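# Seat the middle power-strip plug, or remove it if damaged

## Task

Press the plug sitting in the power strip's middle outlet until it is completely seated. If it refuses to go all the way in, treat that outlet as broken: withdraw that plug and leave it unplugged. Either way, the other plug must stay fully inserted.

## Robot and tools

Robot: two UR-style arms, left_arm and right_arm, each ending in a 16-motor four-finger hand (index, middle, ring, thumb). right_arm has a right hand; left_arm has its mirror-image left hand. A camera stand sits behind the arms. Cameras: cam_high, cam_low, cam_left_wrist, cam_right_wrist, all 672x504.

Frames. Scene frame: origin at table-top height halfway between the nominal bases, +x out over the table, +y toward left_arm, +z up. Calibrated bases: left_arm at (+0.053, +0.520, 0) m, right_arm at (+0.041, -0.470, 0) m, both nearly unrotated. Reported hand positions (metres), quaternions (wxyz) and velocities are in that arm's own base frame. Fixed cameras and the table use the scene frame. Motion offsets are along the current Hand target's own axes. Hand point axes on the right hand: +z runs along straight fingers toward the tips, +x crosses the palm away from the thumb, +y points out of the palm face, which sits at y = -0.062 m. On the left hand +x points toward the thumb instead. A rigid mast near the wrist (x +0.05 to +0.10, z -0.16 to -0.11, y up to +0.06 m; x sign flipped on the left hand) can strike objects. Reported positions can be off by a few cm.

Row layout (used by execute_actions and move): 48 numbers, each in [-1, 1], always both arms. Numbers 1-6: left_arm dx, dy, dz, rx, ry, rz. Numbers 7-22: left hand motors in this order: index_mcp, index_abd, index_pip, index_dip, middle_mcp, middle_abd, middle_pip, middle_dip, ring_mcp, ring_abd, ring_pip, ring_dip, thumb_cmc, thumb_axl, thumb_mcp, thumb_ipl. Then left current_limit, left speed. Numbers 25-48 repeat that pattern for right_arm.

Pose numbers are offsets, not poses: they are measured from the arm's Hand target at the start of the action (every row counts from that same start, not from the row before), along the Hand target's axes. 1.0 equals 0.6 m or 180 degrees; rx, ry, rz form one rotation vector. Six zeros re-request the current Hand target. Commanded orientation is clipped to within 32 degrees of the measured one. If the hand rests short of its target, send the missing distance as an offset.

Hand numbers are absolute goal angles, scaled between each hinge's stops; toward -1 bends fingers toward the palm. Straight values: finger _mcp +0.75, _abd 0.00, _pip +0.58, _dip +0.70; thumb_cmc +0.71, thumb_axl +0.68, thumb_mcp +0.23, thumb_ipl +0.17. A 0 is a real goal; to leave a hand unchanged, copy back its hand_goal, hand_current_limit and hand_speed. current_limit maps -1..+1 to 0..550 mA (start +0.4); speed sets set-point rate as (speed+1)/2 of 8.5 rad/s (start -0.6). Settings persist.

Tools.
execute_actions: actions = list of actions; each action is up to 15 rows, one per 1/30 s step, the last row held if fewer. cameras optional (names, ["all"] or []). An empty actions list returns state plus all images.
move: target = one row or a list of up to 15 rows; every row's offsets count from the same starting Hand targets. speed in m/s, 0.002 to 3.2, default 0.25 (turns up to twice that in rad/s), one value or one per target. blend in m for corner rounding (0 = stop at each). stop_force in N, 4 to 120, ends an arm's path when it feels that much push against its motion; do not rely on it while the hand rotates, and leave it out when backing off a contact. zero (bool, with stop_force) re-zeroes the force baseline first. blocking=false returns after 0.5 s (not allowed with stop_force). Moves last 0.5 to 10 s, ignore obstacles, and lag their paths more when fast.
wait: seconds 0 to 10. stop: brakes a running move. zoom_image: camera plus region [x0, y0, x1, y1] in pixels, at most 504 by 504, on the newest images. zero_wrist_force: arm = left_arm or right_arm. read_manual: licence text only. finished_scene: scene = current scene number; irreversible, and the goal must persist without the robot.

Results: end_effector_position, end_effector_quat_wxyz, velocities, Hand target (last commanded pose, base for next offsets), joint positions and torques (whole drive output, not contact alone), Wrist force/torque in the hand's own axes plus the peak since last shown, and per motor hand_goal, hand_measured, hand_current_ma, hand_state (moving, goal, blocked, overload). The move: line gives the ending (done, off_target, moving, held, fault) and limits (paced = pose clipped, held = steps withheld). A HAND FAULT line cancels the remaining robot calls of that reply. MOTOR HOT warns of heat; OVER-TEMPERATURE FAULT brakes the arm 30-60 s.

Avoid: the arms are stiff, so aiming even slightly beyond a firm contact can trigger a fault stop; a net outside force near 150 N or joint torque at limits (wrist joints 50.7 N m, elbow 141, shoulder 310) stops the arm for 10 s. Approach contacts slowly with stop_force. Keep the arms from pressing on each other; route paths around an arm's own base. Motors held at 495 mA or more for 5 s shut down. Do not drop, slam or let anything leave the table.

Each tool is called after "Emit:" as name([rows], argument=value, ...), one row to a line, values as JSON.

## Session

Emit:
execute_actions(actions=[])

Scene clock: 0.00 s.
left_arm: end_effector_position=(+0.5585, +0.0533, +0.3993) hand_goal=(+0.754, +0.000, +0.576, +0.696, +0.754, +0.000, +0.576, +0.696, +0.754, +0.000, +0.576, +0.696, +0.714, +0.678, +0.226, +0.168) hand_measured=(+0.754, +0.000, +0.576, +0.696, +0.754, +0.000, +0.576, +0.696, +0.754, +0.000, +0.576, +0.696, +0.714, +0.678, +0.226, +0.168) hand_current_ma=(+0, +0, +0, +0, +0, +0, +0, +0, +0, +0, +0, +0, +0, +0, +0, +0) hand_state=(goal, goal, goal, goal, goal, goal, goal, goal, goal, goal, goal, goal, goal, goal, goal, goal) hand_current_limit=0.40 hand_speed=-0.60 end_effector_quat_wxyz=(-0.378, +0.789, -0.458, +0.160) | right_arm: end_effector_position=(+0.9263, +0.1177, +0.2008) hand_goal=(+0.754, +0.000, +0.576, +0.696, +0.754, +0.000, +0.576, +0.696, +0.754, +0.000, +0.576, +0.696, +0.714, +0.678, +0.226, +0.168) hand_measured=(+0.754, +0.000, +0.576, +0.696, +0.754, +0.000, +0.576, +0.696, +0.754, +0.000, +0.576, +0.696, +0.714, +0.678, +0.226, +0.168) hand_current_ma=(+0, +0, +0, +0, +0, +0, +0, +0, +0, +0, +0, +0, +0, +0, +0, +0) hand_state=(goal, goal, goal, goal, goal, goal, goal, goal, goal, goal, goal, goal, goal, goal, goal, goal) hand_current_limit=0.40 hand_speed=-0.60 end_effector_quat_wxyz=(-0.246, -0.094, +0.965, -0.013)
Joint positions: left_arm=[-0.427 -1.637 1.825 0.888 0.854 -0.757] | right_arm=[-0.122 -0.407 0.499 1.962 1.7 1.286]
Joint velocities: within noise
Joint torques (N m): no reading
Motor temperatures (°C): left_arm=[31 30 33 37 38 36] | right_arm=[36 32 32 38 35 40]
Wrist force (N): no reading
Wrist torque (N m): no reading
Wrist force, peak (N): no reading
Hand target: left_arm +0.5585, +0.0533, +0.3993; -0.378, +0.789, -0.458, +0.160 | right_arm +0.9263, +0.1177, +0.2008; -0.246, -0.094, +0.965, -0.013

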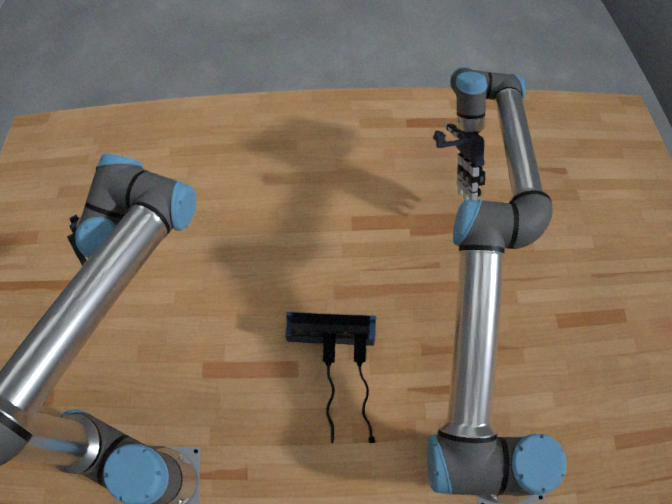

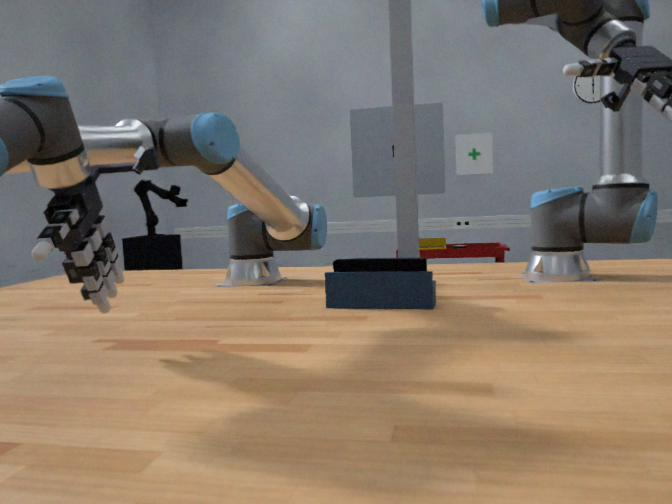

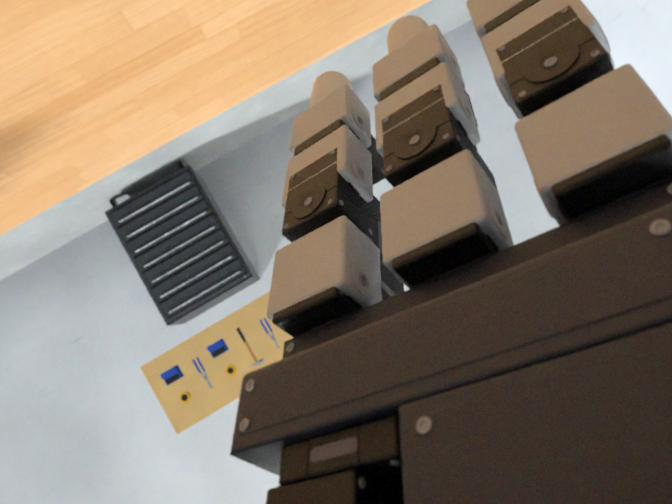

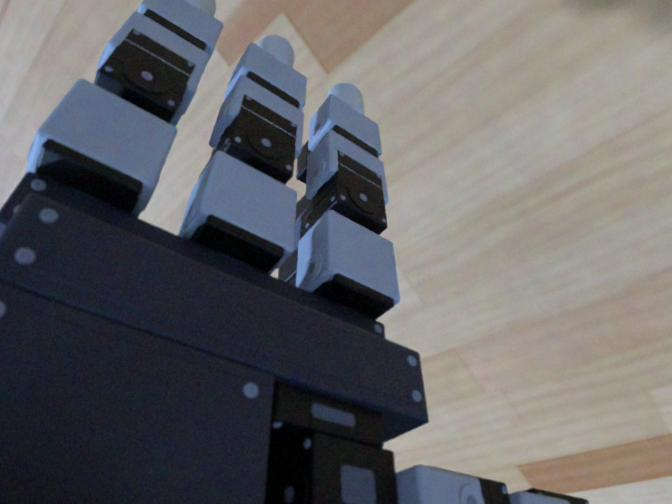

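Emit:
zoom_image(camera="cam_high", region=[260, 290, 400, 460])

Emit:
zoom_image(camera="cam_low", region=[300, 230, 460, 330])

Scaled by 2.965 from the camera's 672x504 image, which has a finer 960x720 frame.

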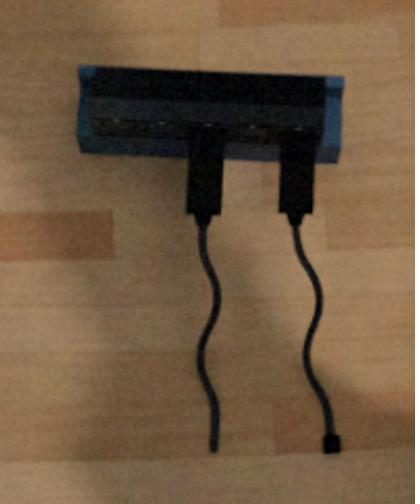

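Scaled by 3.150 from the camera's 672x504 image, which has a finer 960x720 frame.

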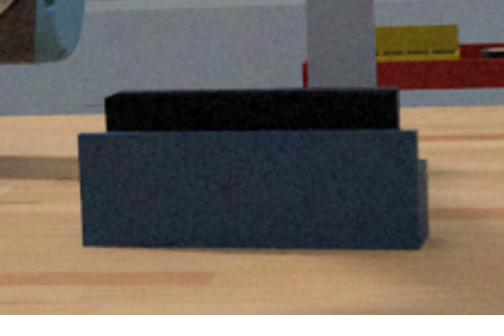

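Emit:
move(target=[0,0,0,0,0,0,0.754,0,0.576,0.696,0.754,0,0.576,0.696,0.754,0,0.576,0.696,0.714,0.678,0.226,0.168,0.4,-0.6,0.695,0.290,-0.091,0.2386,0.0106,-0.44,0.754,0,0.576,0.696,0.754,0,0.576,0.696,0.754,0,0.576,0.696,0.714,0.678,0.226,0.168,0.4,-0.6], speed=0.4, cameras=["cam_high"])

Scene clock: 15.93 s.
left_arm: end_effector_position=(+0.5585, +0.0533, +0.3993) hand_goal=(+0.754, +0.000, +0.576, +0.696, +0.754, +0.000, +0.576, +0.696, +0.754, +0.000, +0.576, +0.696, +0.714, +0.678, +0.226, +0.168) hand_measured=(+0.748, +0.000, +0.576, +0.696, +0.748, +0.000, +0.576, +0.696, +0.748, +0.000, +0.576, +0.696, +0.710, +0.678, +0.226, +0.168) hand_current_ma=(-2, +0, +0, +0, -3, +0, +0, +0, -3, +0, +0, +0, -2, +0, +0, +0) hand_state=(goal, goal, goal, goal, goal, goal, goal, goal, goal, goal, goal, goal, goal, goal, goal, goal) hand_current_limit=0.40 hand_speed=-0.60 end_effector_quat_wxyz=(-0.378, +0.789, -0.458, +0.160) | right_arm: end_effector_position=(+0.5604, +0.2193, +0.4515) hand_goal=(+0.754, +0.000, +0.576, +0.696, +0.754, +0.000, +0.576, +0.696, +0.754, +0.000, +0.576, +0.696, +0.714, +0.678, +0.226, +0.168) hand_measured=(+0.754, +0.000, +0.576, +0.696, +0.754, +0.000, +0.576, +0.696, +0.754, +0.000, +0.576, +0.696, +0.714, +0.678, +0.224, +0.168) hand_current_ma=(+0, +0, +0, +0, +0, +0, +0, +0, +0, +0, +0, +0, +0, +0, -1, +0) hand_state=(goal, goal, goal, goal, goal, goal, goal, goal, goal, goal, goal, goal, goal, goal, goal, goal) hand_current_limit=0.40 hand_speed=-0.60 end_effector_quat_wxyz=(+0.165, +0.749, -0.615, +0.183)
Joint positions: left_arm=[-0.427 -1.637 1.825 0.888 0.854 -0.757] | right_arm=[0.238 -1.162 1.288 1.493 2.066 0.053]
Joint torques (N m): left_arm=[0.54 -30.86 -39.35 2.31 -1.51 -0.51] | right_arm=[6.57 -76.35 -52.89 6.36 -0.68 -1.98]
Wrist force (N): left_arm=[0.1 0.2 -0.1] | right_arm=[-0.4 -0.1 0.3]
Wrist torque (N m): left_arm=[0.03 -0.02 0.01] | right_arm=[-0.09 -0.04 -0.10]
Wrist force, peak (N): left_arm=[0.2 0.5 -0.5] | right_arm=[-1.0 1.5 -1.3]
Hand target: left_arm +0.5585, +0.0533, +0.3993; -0.378, +0.789, -0.458, +0.160 | right_arm +0.5603, +0.2194, +0.4516; +0.165, +0.749, -0.615, +0.183
Off the commanded pose: left_arm 0.000 m, 0 deg | right_arm 0.000 m, 0 deg.
move: done
Images, in order (width x height): cam_high 672x504.

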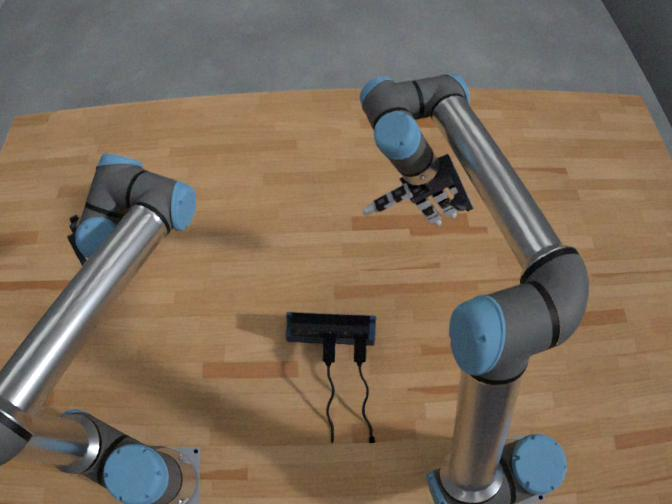

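Emit:
move(target=[0,0,0,0,0,0,0.754,0,0.576,0.696,0.754,0,0.576,0.696,0.754,0,0.576,0.696,0.714,0.678,0.226,0.168,0.4,-0.6,-0.6047,0.4972,0.125,0.371,0.2427,-0.2606,0.754,0,0.576,0.696,0.754,0,0.576,0.696,0.754,0,0.576,0.696,0.714,0.678,0.226,0.168,0.4,-0.6], speed=0.4, cameras=["cam_high", "cam_low", "cam_right_wrist"])

Scene clock: 19.90 s.
left_arm: end_effector_position=(+0.5585, +0.0533, +0.3993) hand_goal=(+0.754, +0.000, +0.576, +0.696, +0.754, +0.000, +0.576, +0.696, +0.754, +0.000, +0.576, +0.696, +0.714, +0.678, +0.226, +0.168) hand_measured=(+0.748, +0.000, +0.576, +0.696, +0.748, +0.000, +0.576, +0.696, +0.748, +0.000, +0.576, +0.696, +0.710, +0.678, +0.226, +0.168) hand_current_ma=(-2, +0, +0, +0, -3, +0, +0, +0, -3, +0, +0, +0, -2, +0, +0, +0) hand_state=(goal, goal, goal, goal, goal, goal, goal, goal, goal, goal, goal, goal, goal, goal, goal, goal) hand_current_limit=0.40 hand_speed=-0.60 end_effector_quat_wxyz=(-0.378, +0.789, -0.458, +0.160) | right_arm: end_effector_position=(+0.2084, +0.4396, +0.2194) hand_goal=(+0.754, +0.000, +0.576, +0.696, +0.754, +0.000, +0.576, +0.696, +0.754, +0.000, +0.576, +0.696, +0.714, +0.678, +0.226, +0.168) hand_measured=(+0.754, +0.002, +0.576, +0.696, +0.754, +0.002, +0.576, +0.696, +0.754, +0.002, +0.576, +0.696, +0.714, +0.678, +0.224, +0.168) hand_current_ma=(+0, +0, +0, +0, +0, +0, +0, +0, +0, +0, +0, +0, +0, +0, -1, +0) hand_state=(goal, goal, goal, goal, goal, goal, goal, goal, goal, goal, goal, goal, goal, goal, goal, goal) hand_current_limit=0.40 hand_speed=-0.60 end_effector_quat_wxyz=(+0.000, +0.767, +0.001, +0.642)
Joint positions: left_arm=[-0.427 -1.637 1.825 0.888 0.854 -0.757] | right_arm=[1.291 -1.336 2.088 -0.183 2.81 -1.027]
Joint torques (N m): left_arm=[1.01 -30.28 -38.27 2.34 -0.97 -0.77] | right_arm=[7.17 -46.68 -43.99 -0.87 2.09 -2.18]
Wrist force (N): left_arm=[0.1 0.3 -0.3] | right_arm=[-0.7 -0.8 -0.8]
Wrist torque (N m): left_arm=[0.06 -0.03 0.00] | right_arm=[-0.08 -0.15 -0.03]
Wrist force, peak (N): left_arm=[0.2 0.7 0.3] | right_arm=[-2.7 -1.4 -2.8]
Hand target: left_arm +0.5585, +0.0533, +0.3993; -0.378, +0.789, -0.458, +0.160 | right_arm +0.2084, +0.4397, +0.2194; +0.000, +0.767, +0.001, +0.642
Off the commanded pose: left_arm 0.000 m, 0 deg | right_arm 0.000 m, 0 deg.
move: done
Images, in order (width x height): cam_high 672x504, cam_low 672x504, cam_right_wrist 672x504.

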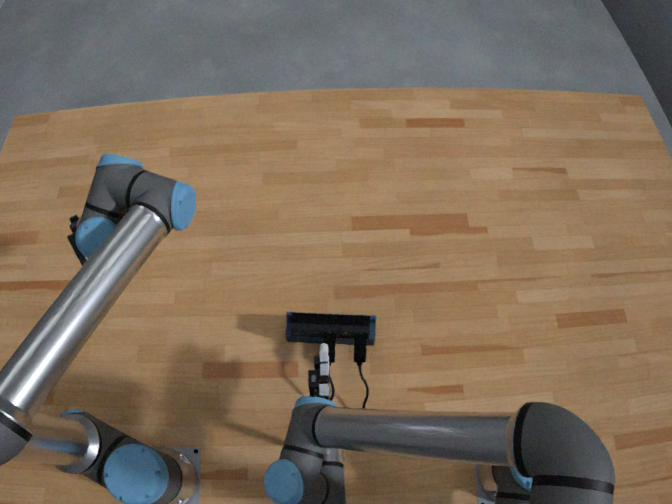

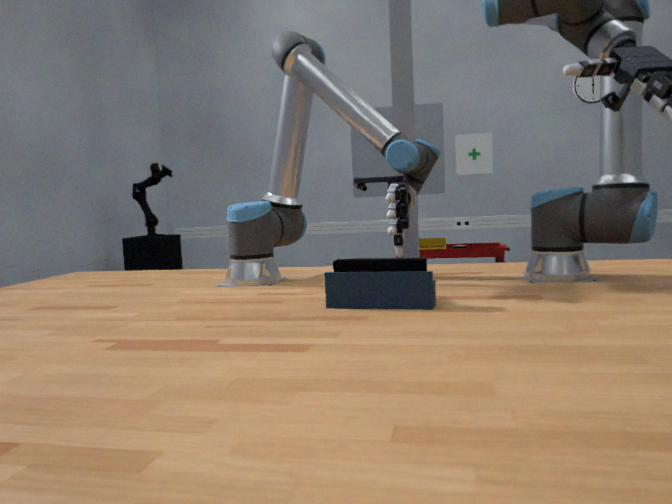

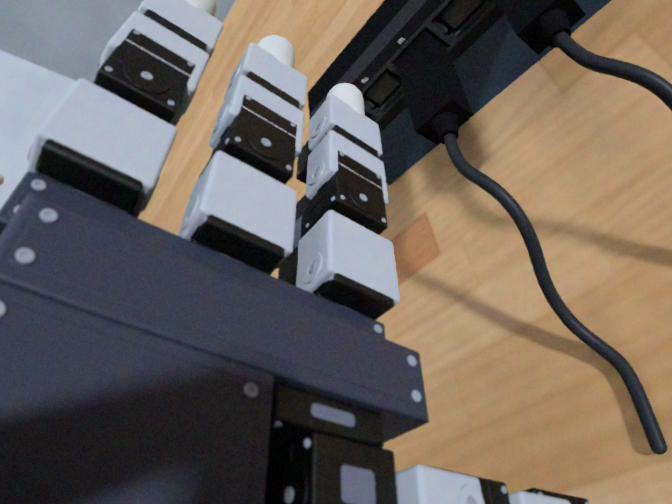

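Emit:
zoom_image(camera="cam_right_wrist", region=[300, 0, 672, 280])

Emit:
zoom_image(camera="cam_high", region=[270, 290, 400, 390])

Scaled by 1.355 from the camera's 672x504 image, which has a finer 960x720 frame.

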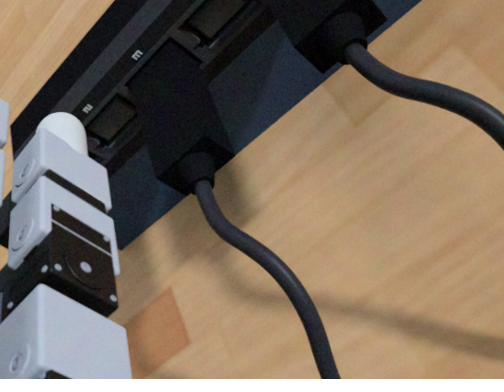

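Scaled by 3.877 from the camera's 672x504 image, which has a finer 960x720 frame.

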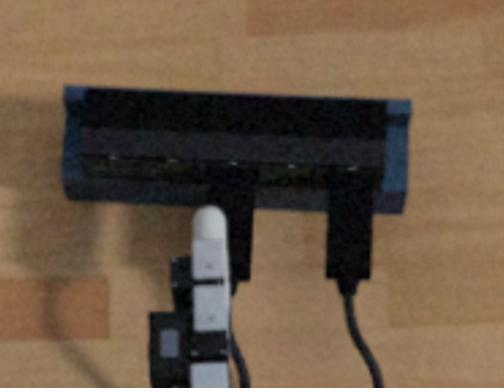

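Emit:
move(target=[0,0,0,0,0,0,0.754,0,0.576,0.696,0.754,0,0.576,0.696,0.754,0,0.576,0.696,0.714,0.678,0.226,0.168,0.4,-0.6,-0.028,0.047,0.054,0,0.139,0,0.754,0,0.576,0.696,0.754,0,0.576,0.696,0.754,0,0.576,0.696,0.714,0.678,0.226,0.168,0.4,-0.6], speed=0.3, cameras=["cam_right_wrist"])

Emit:
zoom_image(camera="cam_right_wrist", region=[300, 0, 672, 280])

Scene clock: 22.27 s.
left_arm: end_effector_position=(+0.5585, +0.0533, +0.3993) hand_goal=(+0.754, +0.000, +0.576, +0.696, +0.754, +0.000, +0.576, +0.696, +0.754, +0.000, +0.576, +0.696, +0.714, +0.678, +0.226, +0.168) hand_measured=(+0.748, +0.000, +0.576, +0.696, +0.748, +0.000, +0.576, +0.696, +0.748, +0.000, +0.576, +0.696, +0.710, +0.678, +0.226, +0.168) hand_current_ma=(-2, +0, +0, +0, -3, +0, +0, +0, -3, +0, +0, +0, -2, +0, +0, +0) hand_state=(goal, goal, goal, goal, goal, goal, goal, goal, goal, goal, goal, goal, goal, goal, goal, goal) hand_current_limit=0.40 hand_speed=-0.60 end_effector_quat_wxyz=(-0.378, +0.789, -0.458, +0.160) | right_arm: end_effector_position=(+0.2212, +0.4257, +0.2113) hand_goal=(+0.754, +0.000, +0.576, +0.696, +0.754, +0.000, +0.576, +0.696, +0.754, +0.000, +0.576, +0.696, +0.714, +0.678, +0.226, +0.168) hand_measured=(+0.754, +0.004, +0.576, +0.696, +0.754, +0.004, +0.576, +0.696, +0.754, +0.002, +0.576, +0.696, +0.714, +0.678, +0.226, +0.168) hand_current_ma=(+0, +1, +0, +0, +0, +1, +0, +0, +0, +1, +0, +0, +0, +0, +0, +0) hand_state=(goal, goal, goal, goal, goal, goal, goal, goal, goal, goal, goal, goal, goal, goal, goal, goal) hand_current_limit=0.40 hand_speed=-0.60 end_effector_quat_wxyz=(+0.003, +0.713, -0.006, +0.701)
Joint positions: left_arm=[-0.427 -1.637 1.825 0.888 0.854 -0.757] | right_arm=[1.272 -1.392 2.231 -0.78 2.855 -1.509]
Joint torques (N m): left_arm=[-0.21 -29.62 -39.03 2.1 -1.36 -1.09] | right_arm=[6.37 -37.03 -39.65 -1.53 1.25 -1.76]
Wrist force (N): left_arm=[0.2 0.5 -0.4] | right_arm=[-1.0 -0.7 -1.1]
Wrist torque (N m): left_arm=[0.09 -0.04 0.01] | right_arm=[-0.06 -0.08 -0.06]
Wrist force, peak (N): left_arm=[0.3 0.6 -0.1] | right_arm=[-7.8 2.4 -3.1]
Hand target: left_arm +0.5585, +0.0533, +0.3993; -0.378, +0.789, -0.458, +0.160 | right_arm +0.2212, +0.4257, +0.2113; +0.003, +0.713, -0.006, +0.701 (not the last commanded pose)
Off the commanded pose: left_arm 0.000 m, 0 deg | right_arm 0.026 m, 16 deg.
move: held (right_arm; a check stopped the path); limits=held
pose unreachable (right arm): on one or more control steps of this call, first in action 0 (counted from 0), this arm could not follow its commanded pose, so it was not sent that pose on those steps. It may still have moved: this result reports where it is.
cause: moving toward the commanded pose would bring two parts of the arm too close to each other (joints 4 (wrist 1) to 6 (wrist 3) lie between them).
Images, in order (width x height): cam_right_wrist 672x504.

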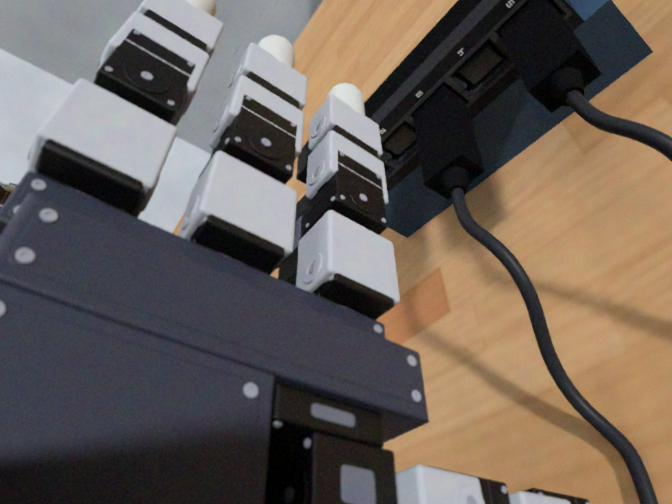

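Scaled by 1.355 from the camera's 672x504 image, which has a finer 960x720 frame.

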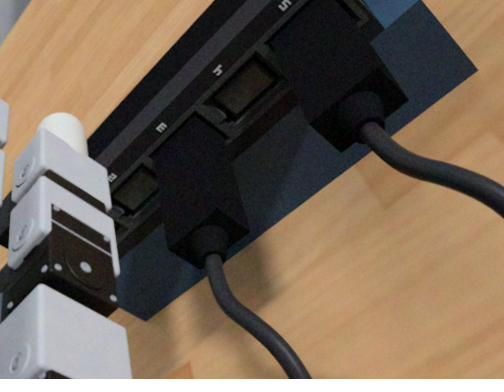

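Emit:
execute_actions(actions=[], cameras=["all"])

Emit:
zoom_image(camera="cam_low", region=[320, 160, 470, 320])

Emit:
zoom_image(camera="cam_high", region=[260, 290, 400, 504])

Scene clock: 23.47 s.
left_arm: end_effector_position=(+0.5585, +0.0533, +0.3993) hand_goal=(+0.754, +0.000, +0.576, +0.696, +0.754, +0.000, +0.576, +0.696, +0.754, +0.000, +0.576, +0.696, +0.714, +0.678, +0.226, +0.168) hand_measured=(+0.748, +0.000, +0.576, +0.696, +0.748, +0.000, +0.576, +0.696, +0.748, +0.000, +0.576, +0.696, +0.710, +0.678, +0.226, +0.168) hand_current_ma=(-2, +0, +0, +0, -3, +0, +0, +0, -3, +0, +0, +0, -2, +0, +0, +0) hand_state=(goal, goal, goal, goal, goal, goal, goal, goal, goal, goal, goal, goal, goal, goal, goal, goal) hand_current_limit=0.40 hand_speed=-0.60 end_effector_quat_wxyz=(-0.378, +0.789, -0.458, +0.160) | right_arm: end_effector_position=(+0.2212, +0.4257, +0.2113) hand_goal=(+0.754, +0.000, +0.576, +0.696, +0.754, +0.000, +0.576, +0.696, +0.754, +0.000, +0.576, +0.696, +0.714, +0.678, +0.226, +0.168) hand_measured=(+0.754, +0.004, +0.576, +0.696, +0.754, +0.004, +0.576, +0.696, +0.754, +0.002, +0.576, +0.696, +0.714, +0.678, +0.226, +0.168) hand_current_ma=(+0, +1, +0, +0, +0, +1, +0, +0, +0, +1, +0, +0, +0, +0, +0, +0) hand_state=(goal, goal, goal, goal, goal, goal, goal, goal, goal, goal, goal, goal, goal, goal, goal, goal) hand_current_limit=0.40 hand_speed=-0.60 end_effector_quat_wxyz=(+0.003, +0.713, -0.006, +0.701)
Joint positions: left_arm=[-0.427 -1.637 1.825 0.888 0.854 -0.757] | right_arm=[1.272 -1.391 2.231 -0.781 2.855 -1.51]
Joint velocities: within noise
Joint torques (N m): left_arm=[0.82 -31.58 -39.64 2.02 -1.54 -1.17] | right_arm=[8.42 -35.22 -22.43 -3.43 2.39 -2.44]
Motor temperatures (°C): left_arm=[31 30 33 37 38 36] | right_arm=[36 32 32 38 35 40]
Wrist force (N): left_arm=[0.3 0.3 -0.4] | right_arm=[-0.9 -0.6 -1.1]
Wrist torque (N m): left_arm=[0.07 -0.05 0.02] | right_arm=[-0.05 -0.10 0.01]
Wrist force, peak (N): left_arm=[0.2 0.7 -0.1] | right_arm=[-1.0 -1.1 -1.1]
Hand target: left_arm +0.5585, +0.0533, +0.3993; -0.378, +0.789, -0.458, +0.160 | right_arm +0.2212, +0.4257, +0.2113; +0.003, +0.713, -0.006, +0.701 (not the last commanded pose)
Off the commanded pose: left_arm 0.000 m, 0 deg | right_arm 0.026 m, 16 deg.

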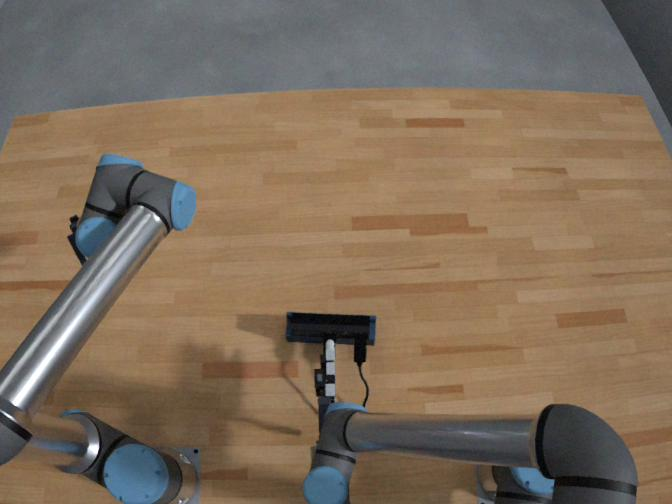

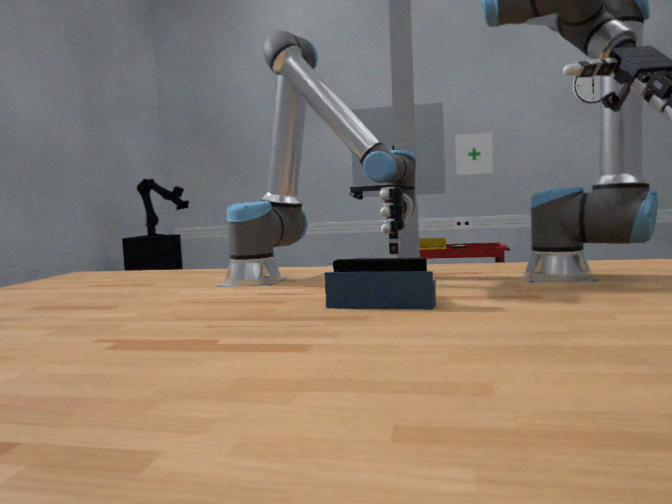

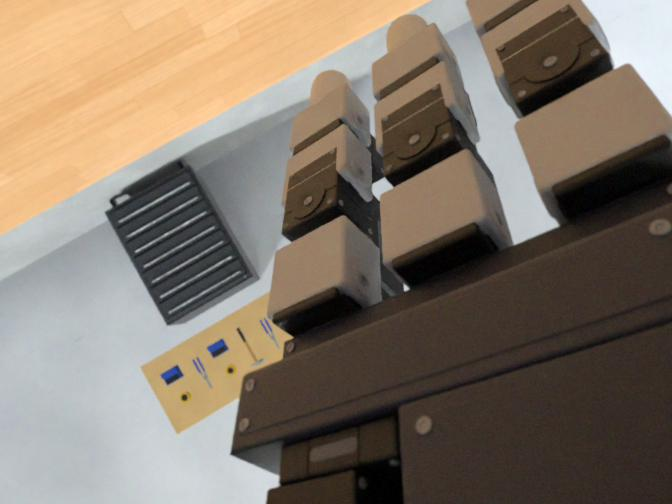

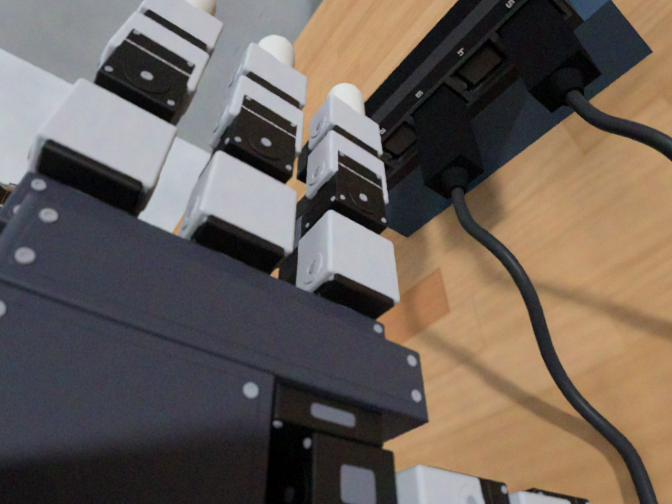

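Scaled by 3.150 from the camera's 672x504 image, which has a finer 960x720 frame.

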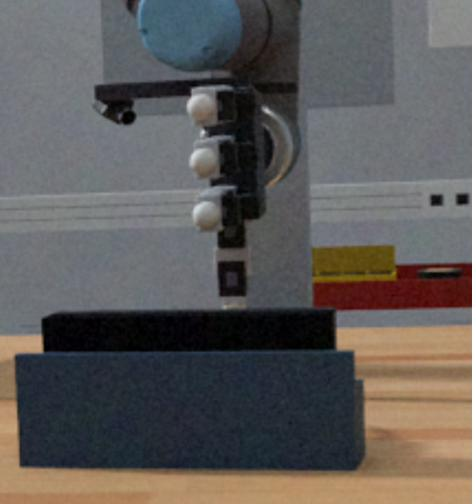

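Scaled by 2.355 from the camera's 672x504 image, which has a finer 960x720 frame.

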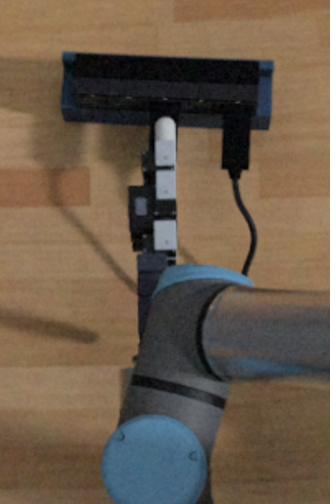

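Emit:
zoom_image(camera="cam_right_wrist", region=[370, 0, 650, 220])

Scaled by 1.800 from the camera's 672x504 image, which has a finer 960x720 frame.

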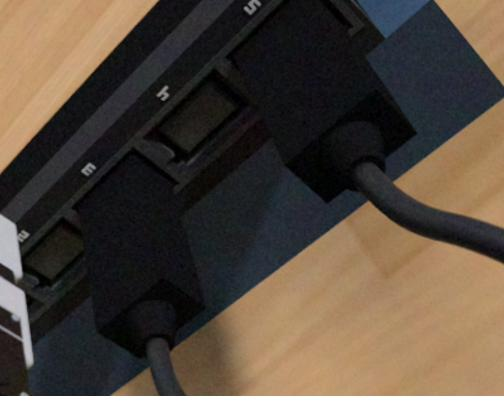

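Emit:
move(target=[0,0,0,0,0,0,0.754,0,0.576,0.696,0.754,0,0.576,0.696,0.754,0,0.576,0.696,0.714,0.678,0.226,0.168,0.4,-0.6,0.147,-0.217,-0.0237,-0.385,-0.385,0.385,0.754,0,-0.81,-0.174,0.754,0,-0.81,-0.174,0.754,0,-0.81,-0.174,-0.571,0.678,0.226,0.168,0.4,-0.6], speed=0.3, cameras=["cam_high", "cam_right_wrist"])

Emit:
move(target=[0.295,0.5182,-0.2785,-0.216,0.185,0.3475,0.754,0,0.576,0.696,0.754,0,0.576,0.696,0.754,0,0.576,0.696,0.714,0.678,0.226,0.168,0.4,-0.6,0,0,0,0,0,0,0.754,0,-0.81,-0.174,0.754,0,-0.81,-0.174,0.754,0,-0.81,-0.174,-0.571,0.678,0.226,0.168,0.4,-0.6], speed=0.3, cameras=["all"])

Scene clock: 45.20 s.
left_arm: end_effector_position=(+0.5585, +0.0533, +0.3993) hand_goal=(+0.754, +0.000, +0.576, +0.696, +0.754, +0.000, +0.576, +0.696, +0.754, +0.000, +0.576, +0.696, +0.714, +0.678, +0.226, +0.168) hand_measured=(+0.748, +0.000, +0.576, +0.696, +0.748, +0.000, +0.576, +0.696, +0.748, +0.000, +0.576, +0.696, +0.710, +0.678, +0.226, +0.168) hand_current_ma=(-2, +0, +0, +0, -3, +0, +0, +0, -3, +0, +0, +0, -2, +0, +0, +0) hand_state=(goal, goal, goal, goal, goal, goal, goal, goal, goal, goal, goal, goal, goal, goal, goal, goal) hand_current_limit=0.40 hand_speed=-0.60 end_effector_quat_wxyz=(-0.378, +0.789, -0.458, +0.160) | right_arm: end_effector_position=(+0.2101, +0.5556, +0.3003) hand_goal=(+0.754, +0.000, -0.810, -0.174, +0.754, +0.000, -0.810, -0.174, +0.754, +0.000, -0.810, -0.174, -0.570, +0.678, +0.226, +0.168) hand_measured=(+0.754, +0.004, -0.804, -0.172, +0.754, +0.004, -0.806, -0.172, +0.754, +0.002, -0.806, -0.170, -0.568, +0.678, +0.224, +0.168) hand_current_ma=(+0, +1, +3, +1, +0, +1, +2, +1, +0, +1, +2, +1, +1, +0, -1, +0) hand_state=(goal, goal, goal, goal, goal, goal, goal, goal, goal, goal, goal, goal, goal, goal, goal, goal) hand_current_limit=0.40 hand_speed=-0.60 end_effector_quat_wxyz=(+0.004, +0.702, -0.712, -0.008)
Joint positions: left_arm=[-0.427 -1.637 1.825 0.888 0.854 -0.757] | right_arm=[0.768 -1.278 1.678 1.179 1.555 0.781]
Joint torques (N m): left_arm=[-0.2 -30.58 -38.85 2.2 -1.15 -1.5] | right_arm=[-7.31 -50.12 -50.65 5.92 -1.33 -0.68]
Wrist force (N): left_arm=[0.0 0.4 -0.1] | right_arm=[0.8 -0.1 0.4]
Wrist torque (N m): left_arm=[0.05 0.00 0.00] | right_arm=[-0.02 0.04 0.10]
Wrist force, peak (N): left_arm=[-0.1 0.5 -0.7] | right_arm=[-1.6 0.1 -1.6]
Hand target: left_arm +0.5585, +0.0533, +0.3993; -0.378, +0.789, -0.458, +0.160 | right_arm +0.2101, +0.5557, +0.3003; +0.004, +0.702, -0.712, -0.008
Off the commanded pose: left_arm 0.000 m, 0 deg | right_arm 0.000 m, 0 deg.
move: done
Images, in order (width x height): cam_high 672x504, cam_right_wrist 672x504.

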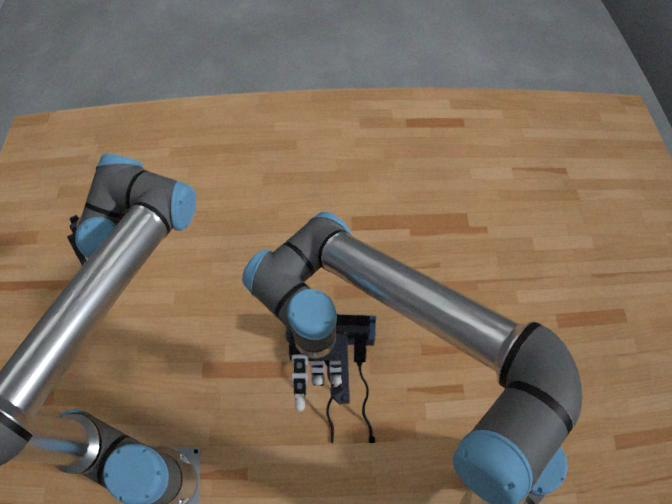

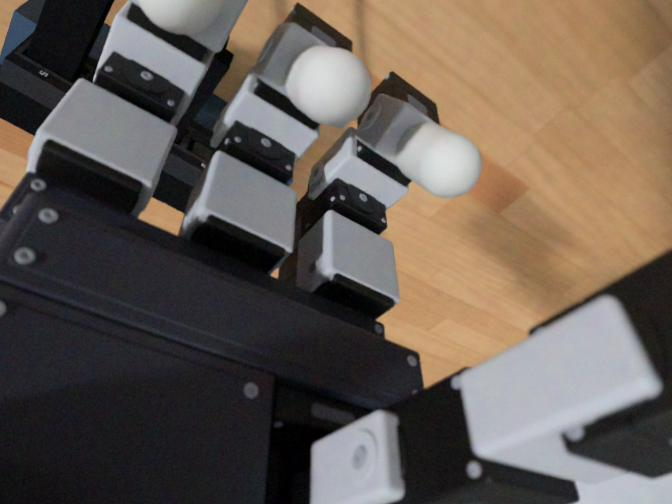

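Scene clock: 46.77 s.
left_arm: end_effector_position=(+0.4706, -0.0900, +0.3373) hand_goal=(+0.754, +0.000, +0.576, +0.696, +0.754, +0.000, +0.576, +0.696, +0.754, +0.000, +0.576, +0.696, +0.714, +0.678, +0.226, +0.168) hand_measured=(+0.748, +0.000, +0.576, +0.696, +0.748, +0.000, +0.576, +0.696, +0.748, +0.000, +0.576, +0.696, +0.708, +0.678, +0.224, +0.168) hand_current_ma=(-3, +0, +0, +0, -3, +0, +0, +0, -3, +0, +0, +0, -2, +0, -1, +0) hand_state=(goal, goal, goal, goal, goal, goal, goal, goal, goal, goal, goal, goal, goal, goal, goal, goal) hand_current_limit=0.40 hand_speed=-0.60 end_effector_quat_wxyz=(-0.219, +0.673, -0.700, +0.092) | right_arm: end_effector_position=(+0.2101, +0.5557, +0.3003) hand_goal=(+0.754, +0.000, -0.810, -0.174, +0.754, +0.000, -0.810, -0.174, +0.754, +0.000, -0.810, -0.174, -0.570, +0.678, +0.226, +0.168) hand_measured=(+0.754, +0.004, -0.804, -0.172, +0.754, +0.004, -0.806, -0.172, +0.754, +0.002, -0.806, -0.170, -0.568, +0.678, +0.224, +0.168) hand_current_ma=(+0, +1, +3, +1, +0, +1, +2, +1, +0, +1, +2, +1, +1, +0, -1, +0) hand_state=(goal, goal, goal, goal, goal, goal, goal, goal, goal, goal, goal, goal, goal, goal, goal, goal) hand_current_limit=0.40 hand_speed=-0.60 end_effector_quat_wxyz=(+0.004, +0.702, -0.712, -0.008)
Joint positions: left_arm=[-0.647 -1.587 1.881 1.01 1.169 -0.553] | right_arm=[0.768 -1.277 1.678 1.179 1.555 0.781]
Joint torques (N m): left_arm=[9.35 -48.93 -49.62 -0.06 -3.97 -3.49] | right_arm=[-10.69 -52.53 -50.78 6.35 -2.2 1.19]
Wrist force (N): left_arm=[0.2 0.5 -0.2] | right_arm=[0.6 -0.2 0.4]
Wrist torque (N m): left_arm=[0.04 0.01 -0.15] | right_arm=[-0.03 0.06 0.07]
Wrist force, peak (N): left_arm=[5.2 2.6 2.4] | right_arm=[0.9 -0.2 0.7]
Hand target: left_arm +0.4706, -0.0900, +0.3374; -0.219, +0.673, -0.700, +0.092 (not the last commanded pose) | right_arm +0.2101, +0.5557, +0.3003; +0.004, +0.702, -0.712, -0.008
Off the commanded pose: left_arm 0.216 m, 44 deg | right_arm 0.000 m, 0 deg.
move: held (left_arm; a check stopped the path); limits=held
pose unreachable (left arm): on one or more control steps of this call, first in action 0 (counted from 0), this arm could not follow its commanded pose, so it was not sent that pose on those steps. It may still have moved: this result reports where it is.
cause: moving toward the commanded pose would bring a part of the arm too close to another arm (a part of this arm just beyond joint 3 (elbow) and a part of the right arm just beyond its joint 4 (wrist 1), at the place that arm is still heading or pushing toward).

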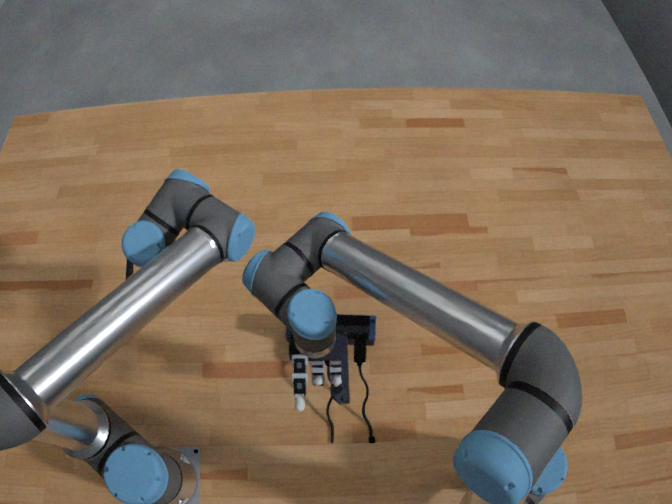

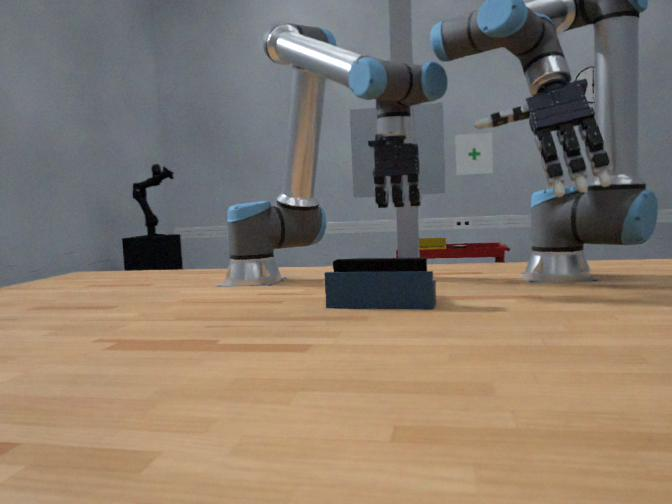

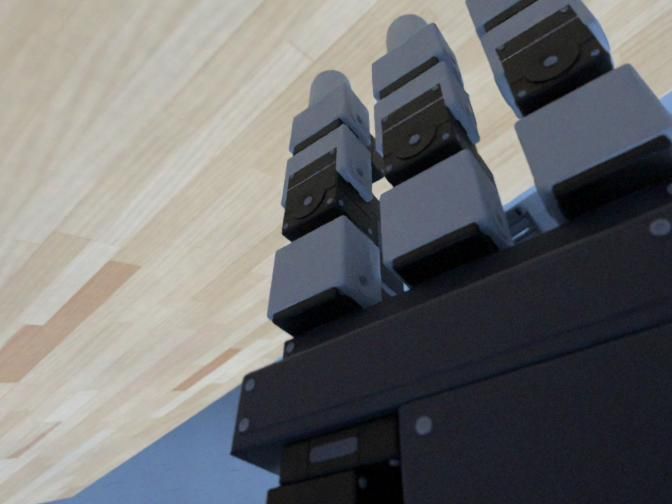

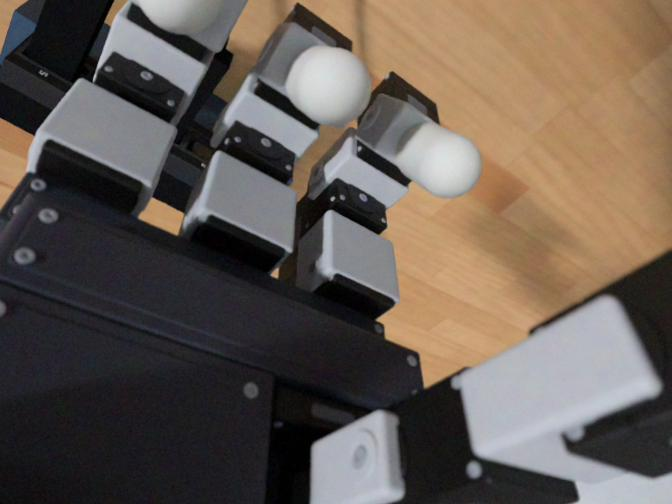

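Emit:
zoom_image(camera="cam_high", region=[200, 250, 480, 460])

Emit:
zoom_image(camera="cam_low", region=[300, 180, 470, 320])

Scaled by 1.800 from the camera's 672x504 image, which has a finer 960x720 frame.

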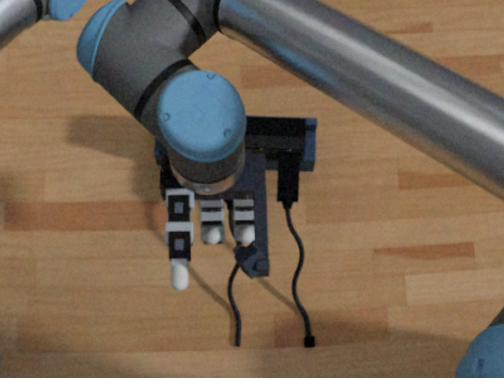

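Scaled by 2.965 from the camera's 672x504 image, which has a finer 960x720 frame.

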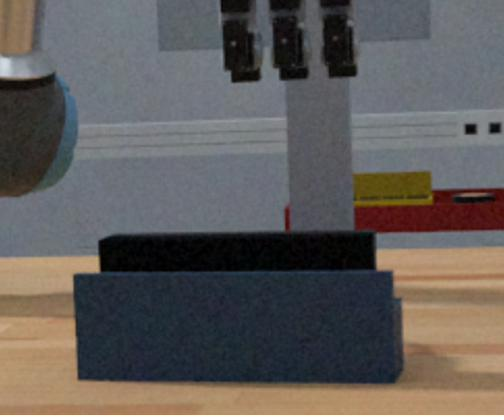

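Emit:
move(target=[0,0,0,0,0,0,0.754,0,0.576,0.696,0.754,0,0.576,0.696,0.754,0,0.576,0.696,0.714,0.678,0.226,0.168,0.4,-0.6,-0.0078,-0.0125,0.25,0.0054,0.0019,0.0092,0.754,0,-0.81,-0.174,0.754,0,-0.81,-0.174,0.754,0,-0.81,-0.174,-0.571,0.678,0.226,0.168,0.4,-0.6], speed=0.2, cameras=["cam_high", "cam_right_wrist"])

Emit:
zoom_image(camera="cam_high", region=[260, 290, 400, 460])

Emit:
zoom_image(camera="cam_right_wrist", region=[0, 0, 500, 300])

Scene clock: 55.67 s.
left_arm: end_effector_position=(+0.4706, -0.0900, +0.3374) hand_goal=(+0.754, +0.000, +0.576, +0.696, +0.754, +0.000, +0.576, +0.696, +0.754, +0.000, +0.576, +0.696, +0.714, +0.678, +0.226, +0.168) hand_measured=(+0.748, +0.000, +0.576, +0.696, +0.748, +0.000, +0.576, +0.696, +0.748, +0.000, +0.576, +0.696, +0.708, +0.678, +0.224, +0.168) hand_current_ma=(-3, +0, +0, +0, -3, +0, +0, +0, -3, +0, +0, +0, -2, +0, -1, +0) hand_state=(goal, goal, goal, goal, goal, goal, goal, goal, goal, goal, goal, goal, goal, goal, goal, goal) hand_current_limit=0.40 hand_speed=-0.60 end_effector_quat_wxyz=(-0.219, +0.673, -0.700, +0.092) | right_arm: end_effector_position=(+0.2151, +0.5610, +0.1503) hand_goal=(+0.754, +0.000, -0.810, -0.174, +0.754, +0.000, -0.810, -0.174, +0.754, +0.000, -0.810, -0.174, -0.570, +0.678, +0.226, +0.168) hand_measured=(+0.754, +0.004, -0.804, -0.172, +0.754, +0.004, -0.806, -0.172, +0.754, +0.002, -0.806, -0.170, -0.568, +0.678, +0.224, +0.168) hand_current_ma=(+0, +1, +3, +1, +0, +1, +2, +1, +0, +1, +2, +1, +1, +0, -1, +0) hand_state=(goal, goal, goal, goal, goal, goal, goal, goal, goal, goal, goal, goal, goal, goal, goal, goal) hand_current_limit=0.40 hand_speed=-0.60 end_effector_quat_wxyz=(+0.001, +0.692, -0.722, +0.000)
Joint positions: left_arm=[-0.647 -1.587 1.881 1.01 1.169 -0.553] | right_arm=[0.773 -1.15 1.794 0.928 1.572 0.815]
Joint torques (N m): left_arm=[8.3 -50.99 -49.22 -0.22 -4.12 -3.58] | right_arm=[-1.25 -56.67 -42.08 1.86 -1.25 -1.9]
Wrist force (N): left_arm=[-0.1 0.4 -0.1] | right_arm=[0.7 -0.2 0.5]
Wrist torque (N m): left_arm=[0.02 0.05 -0.16] | right_arm=[-0.03 0.01 -0.03]
Wrist force, peak (N): left_arm=[-0.2 0.6 -0.7] | right_arm=[0.6 -0.2 3.0]
Hand target: left_arm +0.4706, -0.0900, +0.3374; -0.219, +0.673, -0.700, +0.092 | right_arm +0.2151, +0.5610, +0.1502; +0.000, +0.692, -0.722, +0.000
Off the commanded pose: left_arm 0.000 m, 0 deg | right_arm 0.000 m, 0 deg.
move: done
Images, in order (width x height): cam_high 672x504, cam_right_wrist 672x504.

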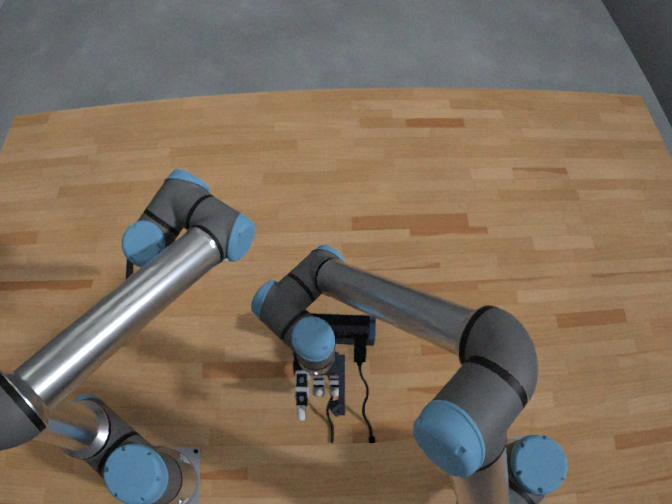

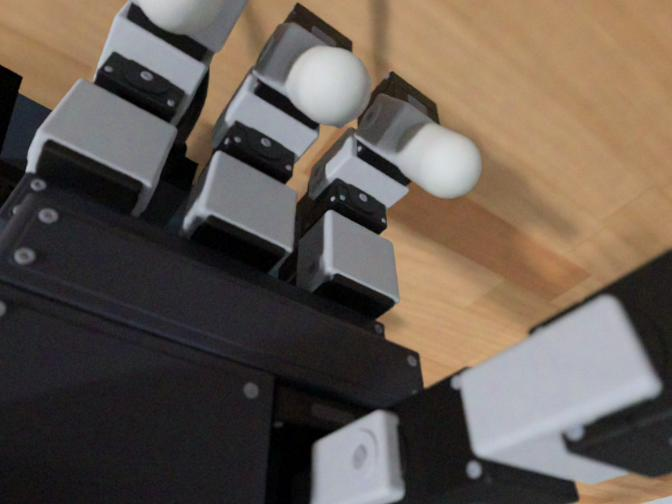

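Scaled by 2.965 from the camera's 672x504 image, which has a finer 960x720 frame.

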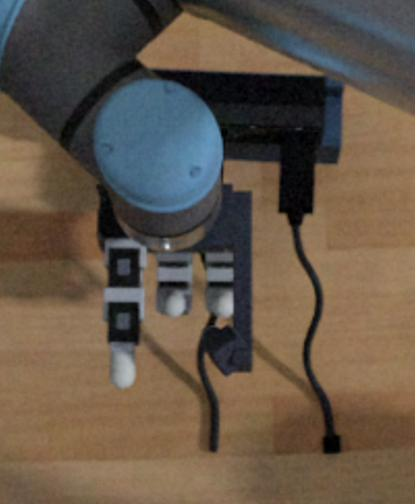

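Scaled by 1.008 from the camera's 672x504 image, which has a finer 960x720 frame.

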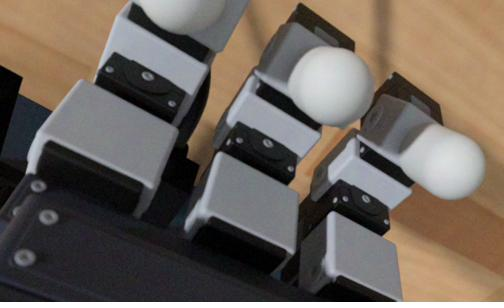

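Emit:
move([
  [0,0,0,0,0,0,0.754,0,0.576,0.696,0.754,0,0.576,0.696,0.754,0,0.576,0.696,0.714,0.678,0.226,0.168,0.4,-0.6,0,0,-0.2,0,0,0,0.754,0,-0.81,-0.174,0.754,0,-0.81,-0.174,0.754,0,-0.81,-0.174,-0.571,0.678,0.226,0.168,0.4,-0.6],
  [0,0,0,0,0,0,0.754,0,0.576,0.696,0.754,0,0.576,0.696,0.754,0,0.576,0.696,0.714,0.678,0.226,0.168,0.4,-0.6,0.5923,-0.2473,-0.0417,0.0237,-0.1299,-0.1401,0.754,0,0.576,0.696,0.754,0,0.576,0.696,0.754,0,0.576,0.696,0.714,0.678,0.226,0.168,0.4,-0.6],
], speed=0.3, blend=0.05, cameras=["cam_high", "cam_right_wrist"])

Emit:
zoom_image(camera="cam_right_wrist", region=[370, 40, 672, 260])

Scene clock: 65.73 s.
left_arm: end_effector_position=(+0.4706, -0.0900, +0.3374) hand_goal=(+0.754, +0.000, +0.576, +0.696, +0.754, +0.000, +0.576, +0.696, +0.754, +0.000, +0.576, +0.696, +0.714, +0.678, +0.226, +0.168) hand_measured=(+0.748, +0.000, +0.576, +0.696, +0.748, +0.000, +0.576, +0.696, +0.748, +0.000, +0.576, +0.696, +0.708, +0.678, +0.224, +0.168) hand_current_ma=(-3, +0, +0, +0, -3, +0, +0, +0, -3, +0, +0, +0, -2, +0, -1, +0) hand_state=(goal, goal, goal, goal, goal, goal, goal, goal, goal, goal, goal, goal, goal, goal, goal, goal) hand_current_limit=0.40 hand_speed=-0.60 end_effector_quat_wxyz=(-0.219, +0.673, -0.700, +0.092) | right_arm: end_effector_position=(+0.3485, +0.1998, +0.1757) hand_goal=(+0.754, +0.000, +0.576, +0.696, +0.754, +0.000, +0.576, +0.696, +0.754, +0.000, +0.576, +0.696, +0.714, +0.678, +0.226, +0.168) hand_measured=(+0.754, +0.002, +0.572, +0.694, +0.754, +0.002, +0.572, +0.694, +0.754, +0.002, +0.572, +0.694, +0.710, +0.678, +0.224, +0.168) hand_current_ma=(+0, +0, -2, -1, +0, +0, -2, -1, +0, +0, -2, -1, -2, +0, -2, +0) hand_state=(goal, goal, goal, goal, goal, goal, goal, goal, goal, goal, goal, goal, goal, goal, goal, goal) hand_current_limit=0.40 hand_speed=-0.60 end_effector_quat_wxyz=(-0.170, +0.817, -0.539, -0.112)
Joint positions: left_arm=[-0.647 -1.587 1.881 1.01 1.169 -0.553] | right_arm=[-0.144 -1.388 2.125 0.897 1.165 -0.561]
Joint torques (N m): left_arm=[8.81 -51.37 -48.82 -0.22 -3.85 -2.97] | right_arm=[-11.93 -34.73 -42.14 0.91 -0.91 -2.37]
Wrist force (N): left_arm=[0.0 0.3 -0.4] | right_arm=[1.2 0.4 0.9]
Wrist torque (N m): left_arm=[0.03 0.03 -0.16] | right_arm=[-0.21 0.14 0.11]
Wrist force, peak (N): left_arm=[-0.3 0.5 -0.6] | right_arm=[4.0 0.4 0.5]
Hand target: left_arm +0.4706, -0.0900, +0.3374; -0.219, +0.673, -0.700, +0.092 | right_arm +0.3485, +0.1998, +0.1757; -0.170, +0.817, -0.539, -0.112
Off the commanded pose: left_arm 0.000 m, 0 deg | right_arm 0.000 m, 0 deg.
move: done
Images, in order (width x height): cam_high 672x504, cam_right_wrist 672x504.

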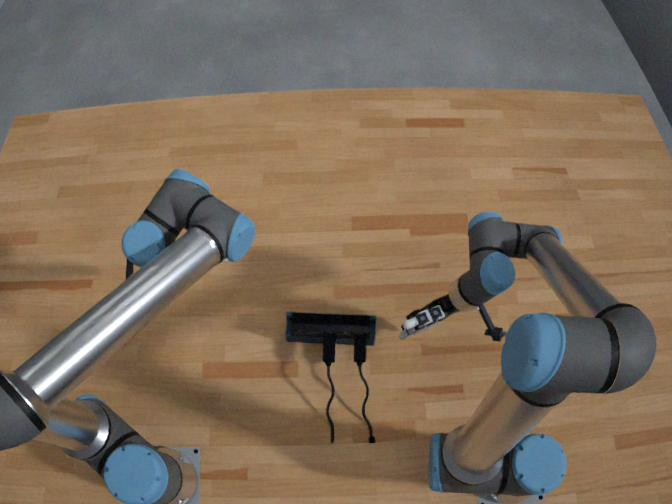

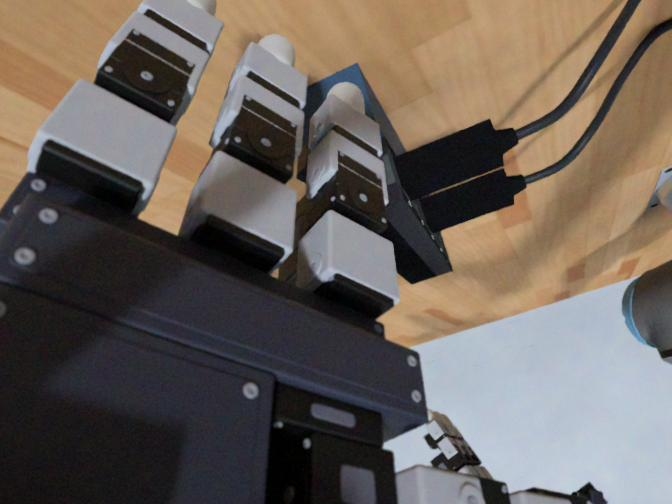

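Scaled by 1.669 from the camera's 672x504 image, which has a finer 960x720 frame.

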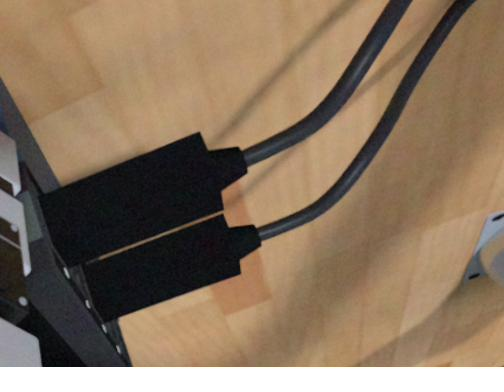

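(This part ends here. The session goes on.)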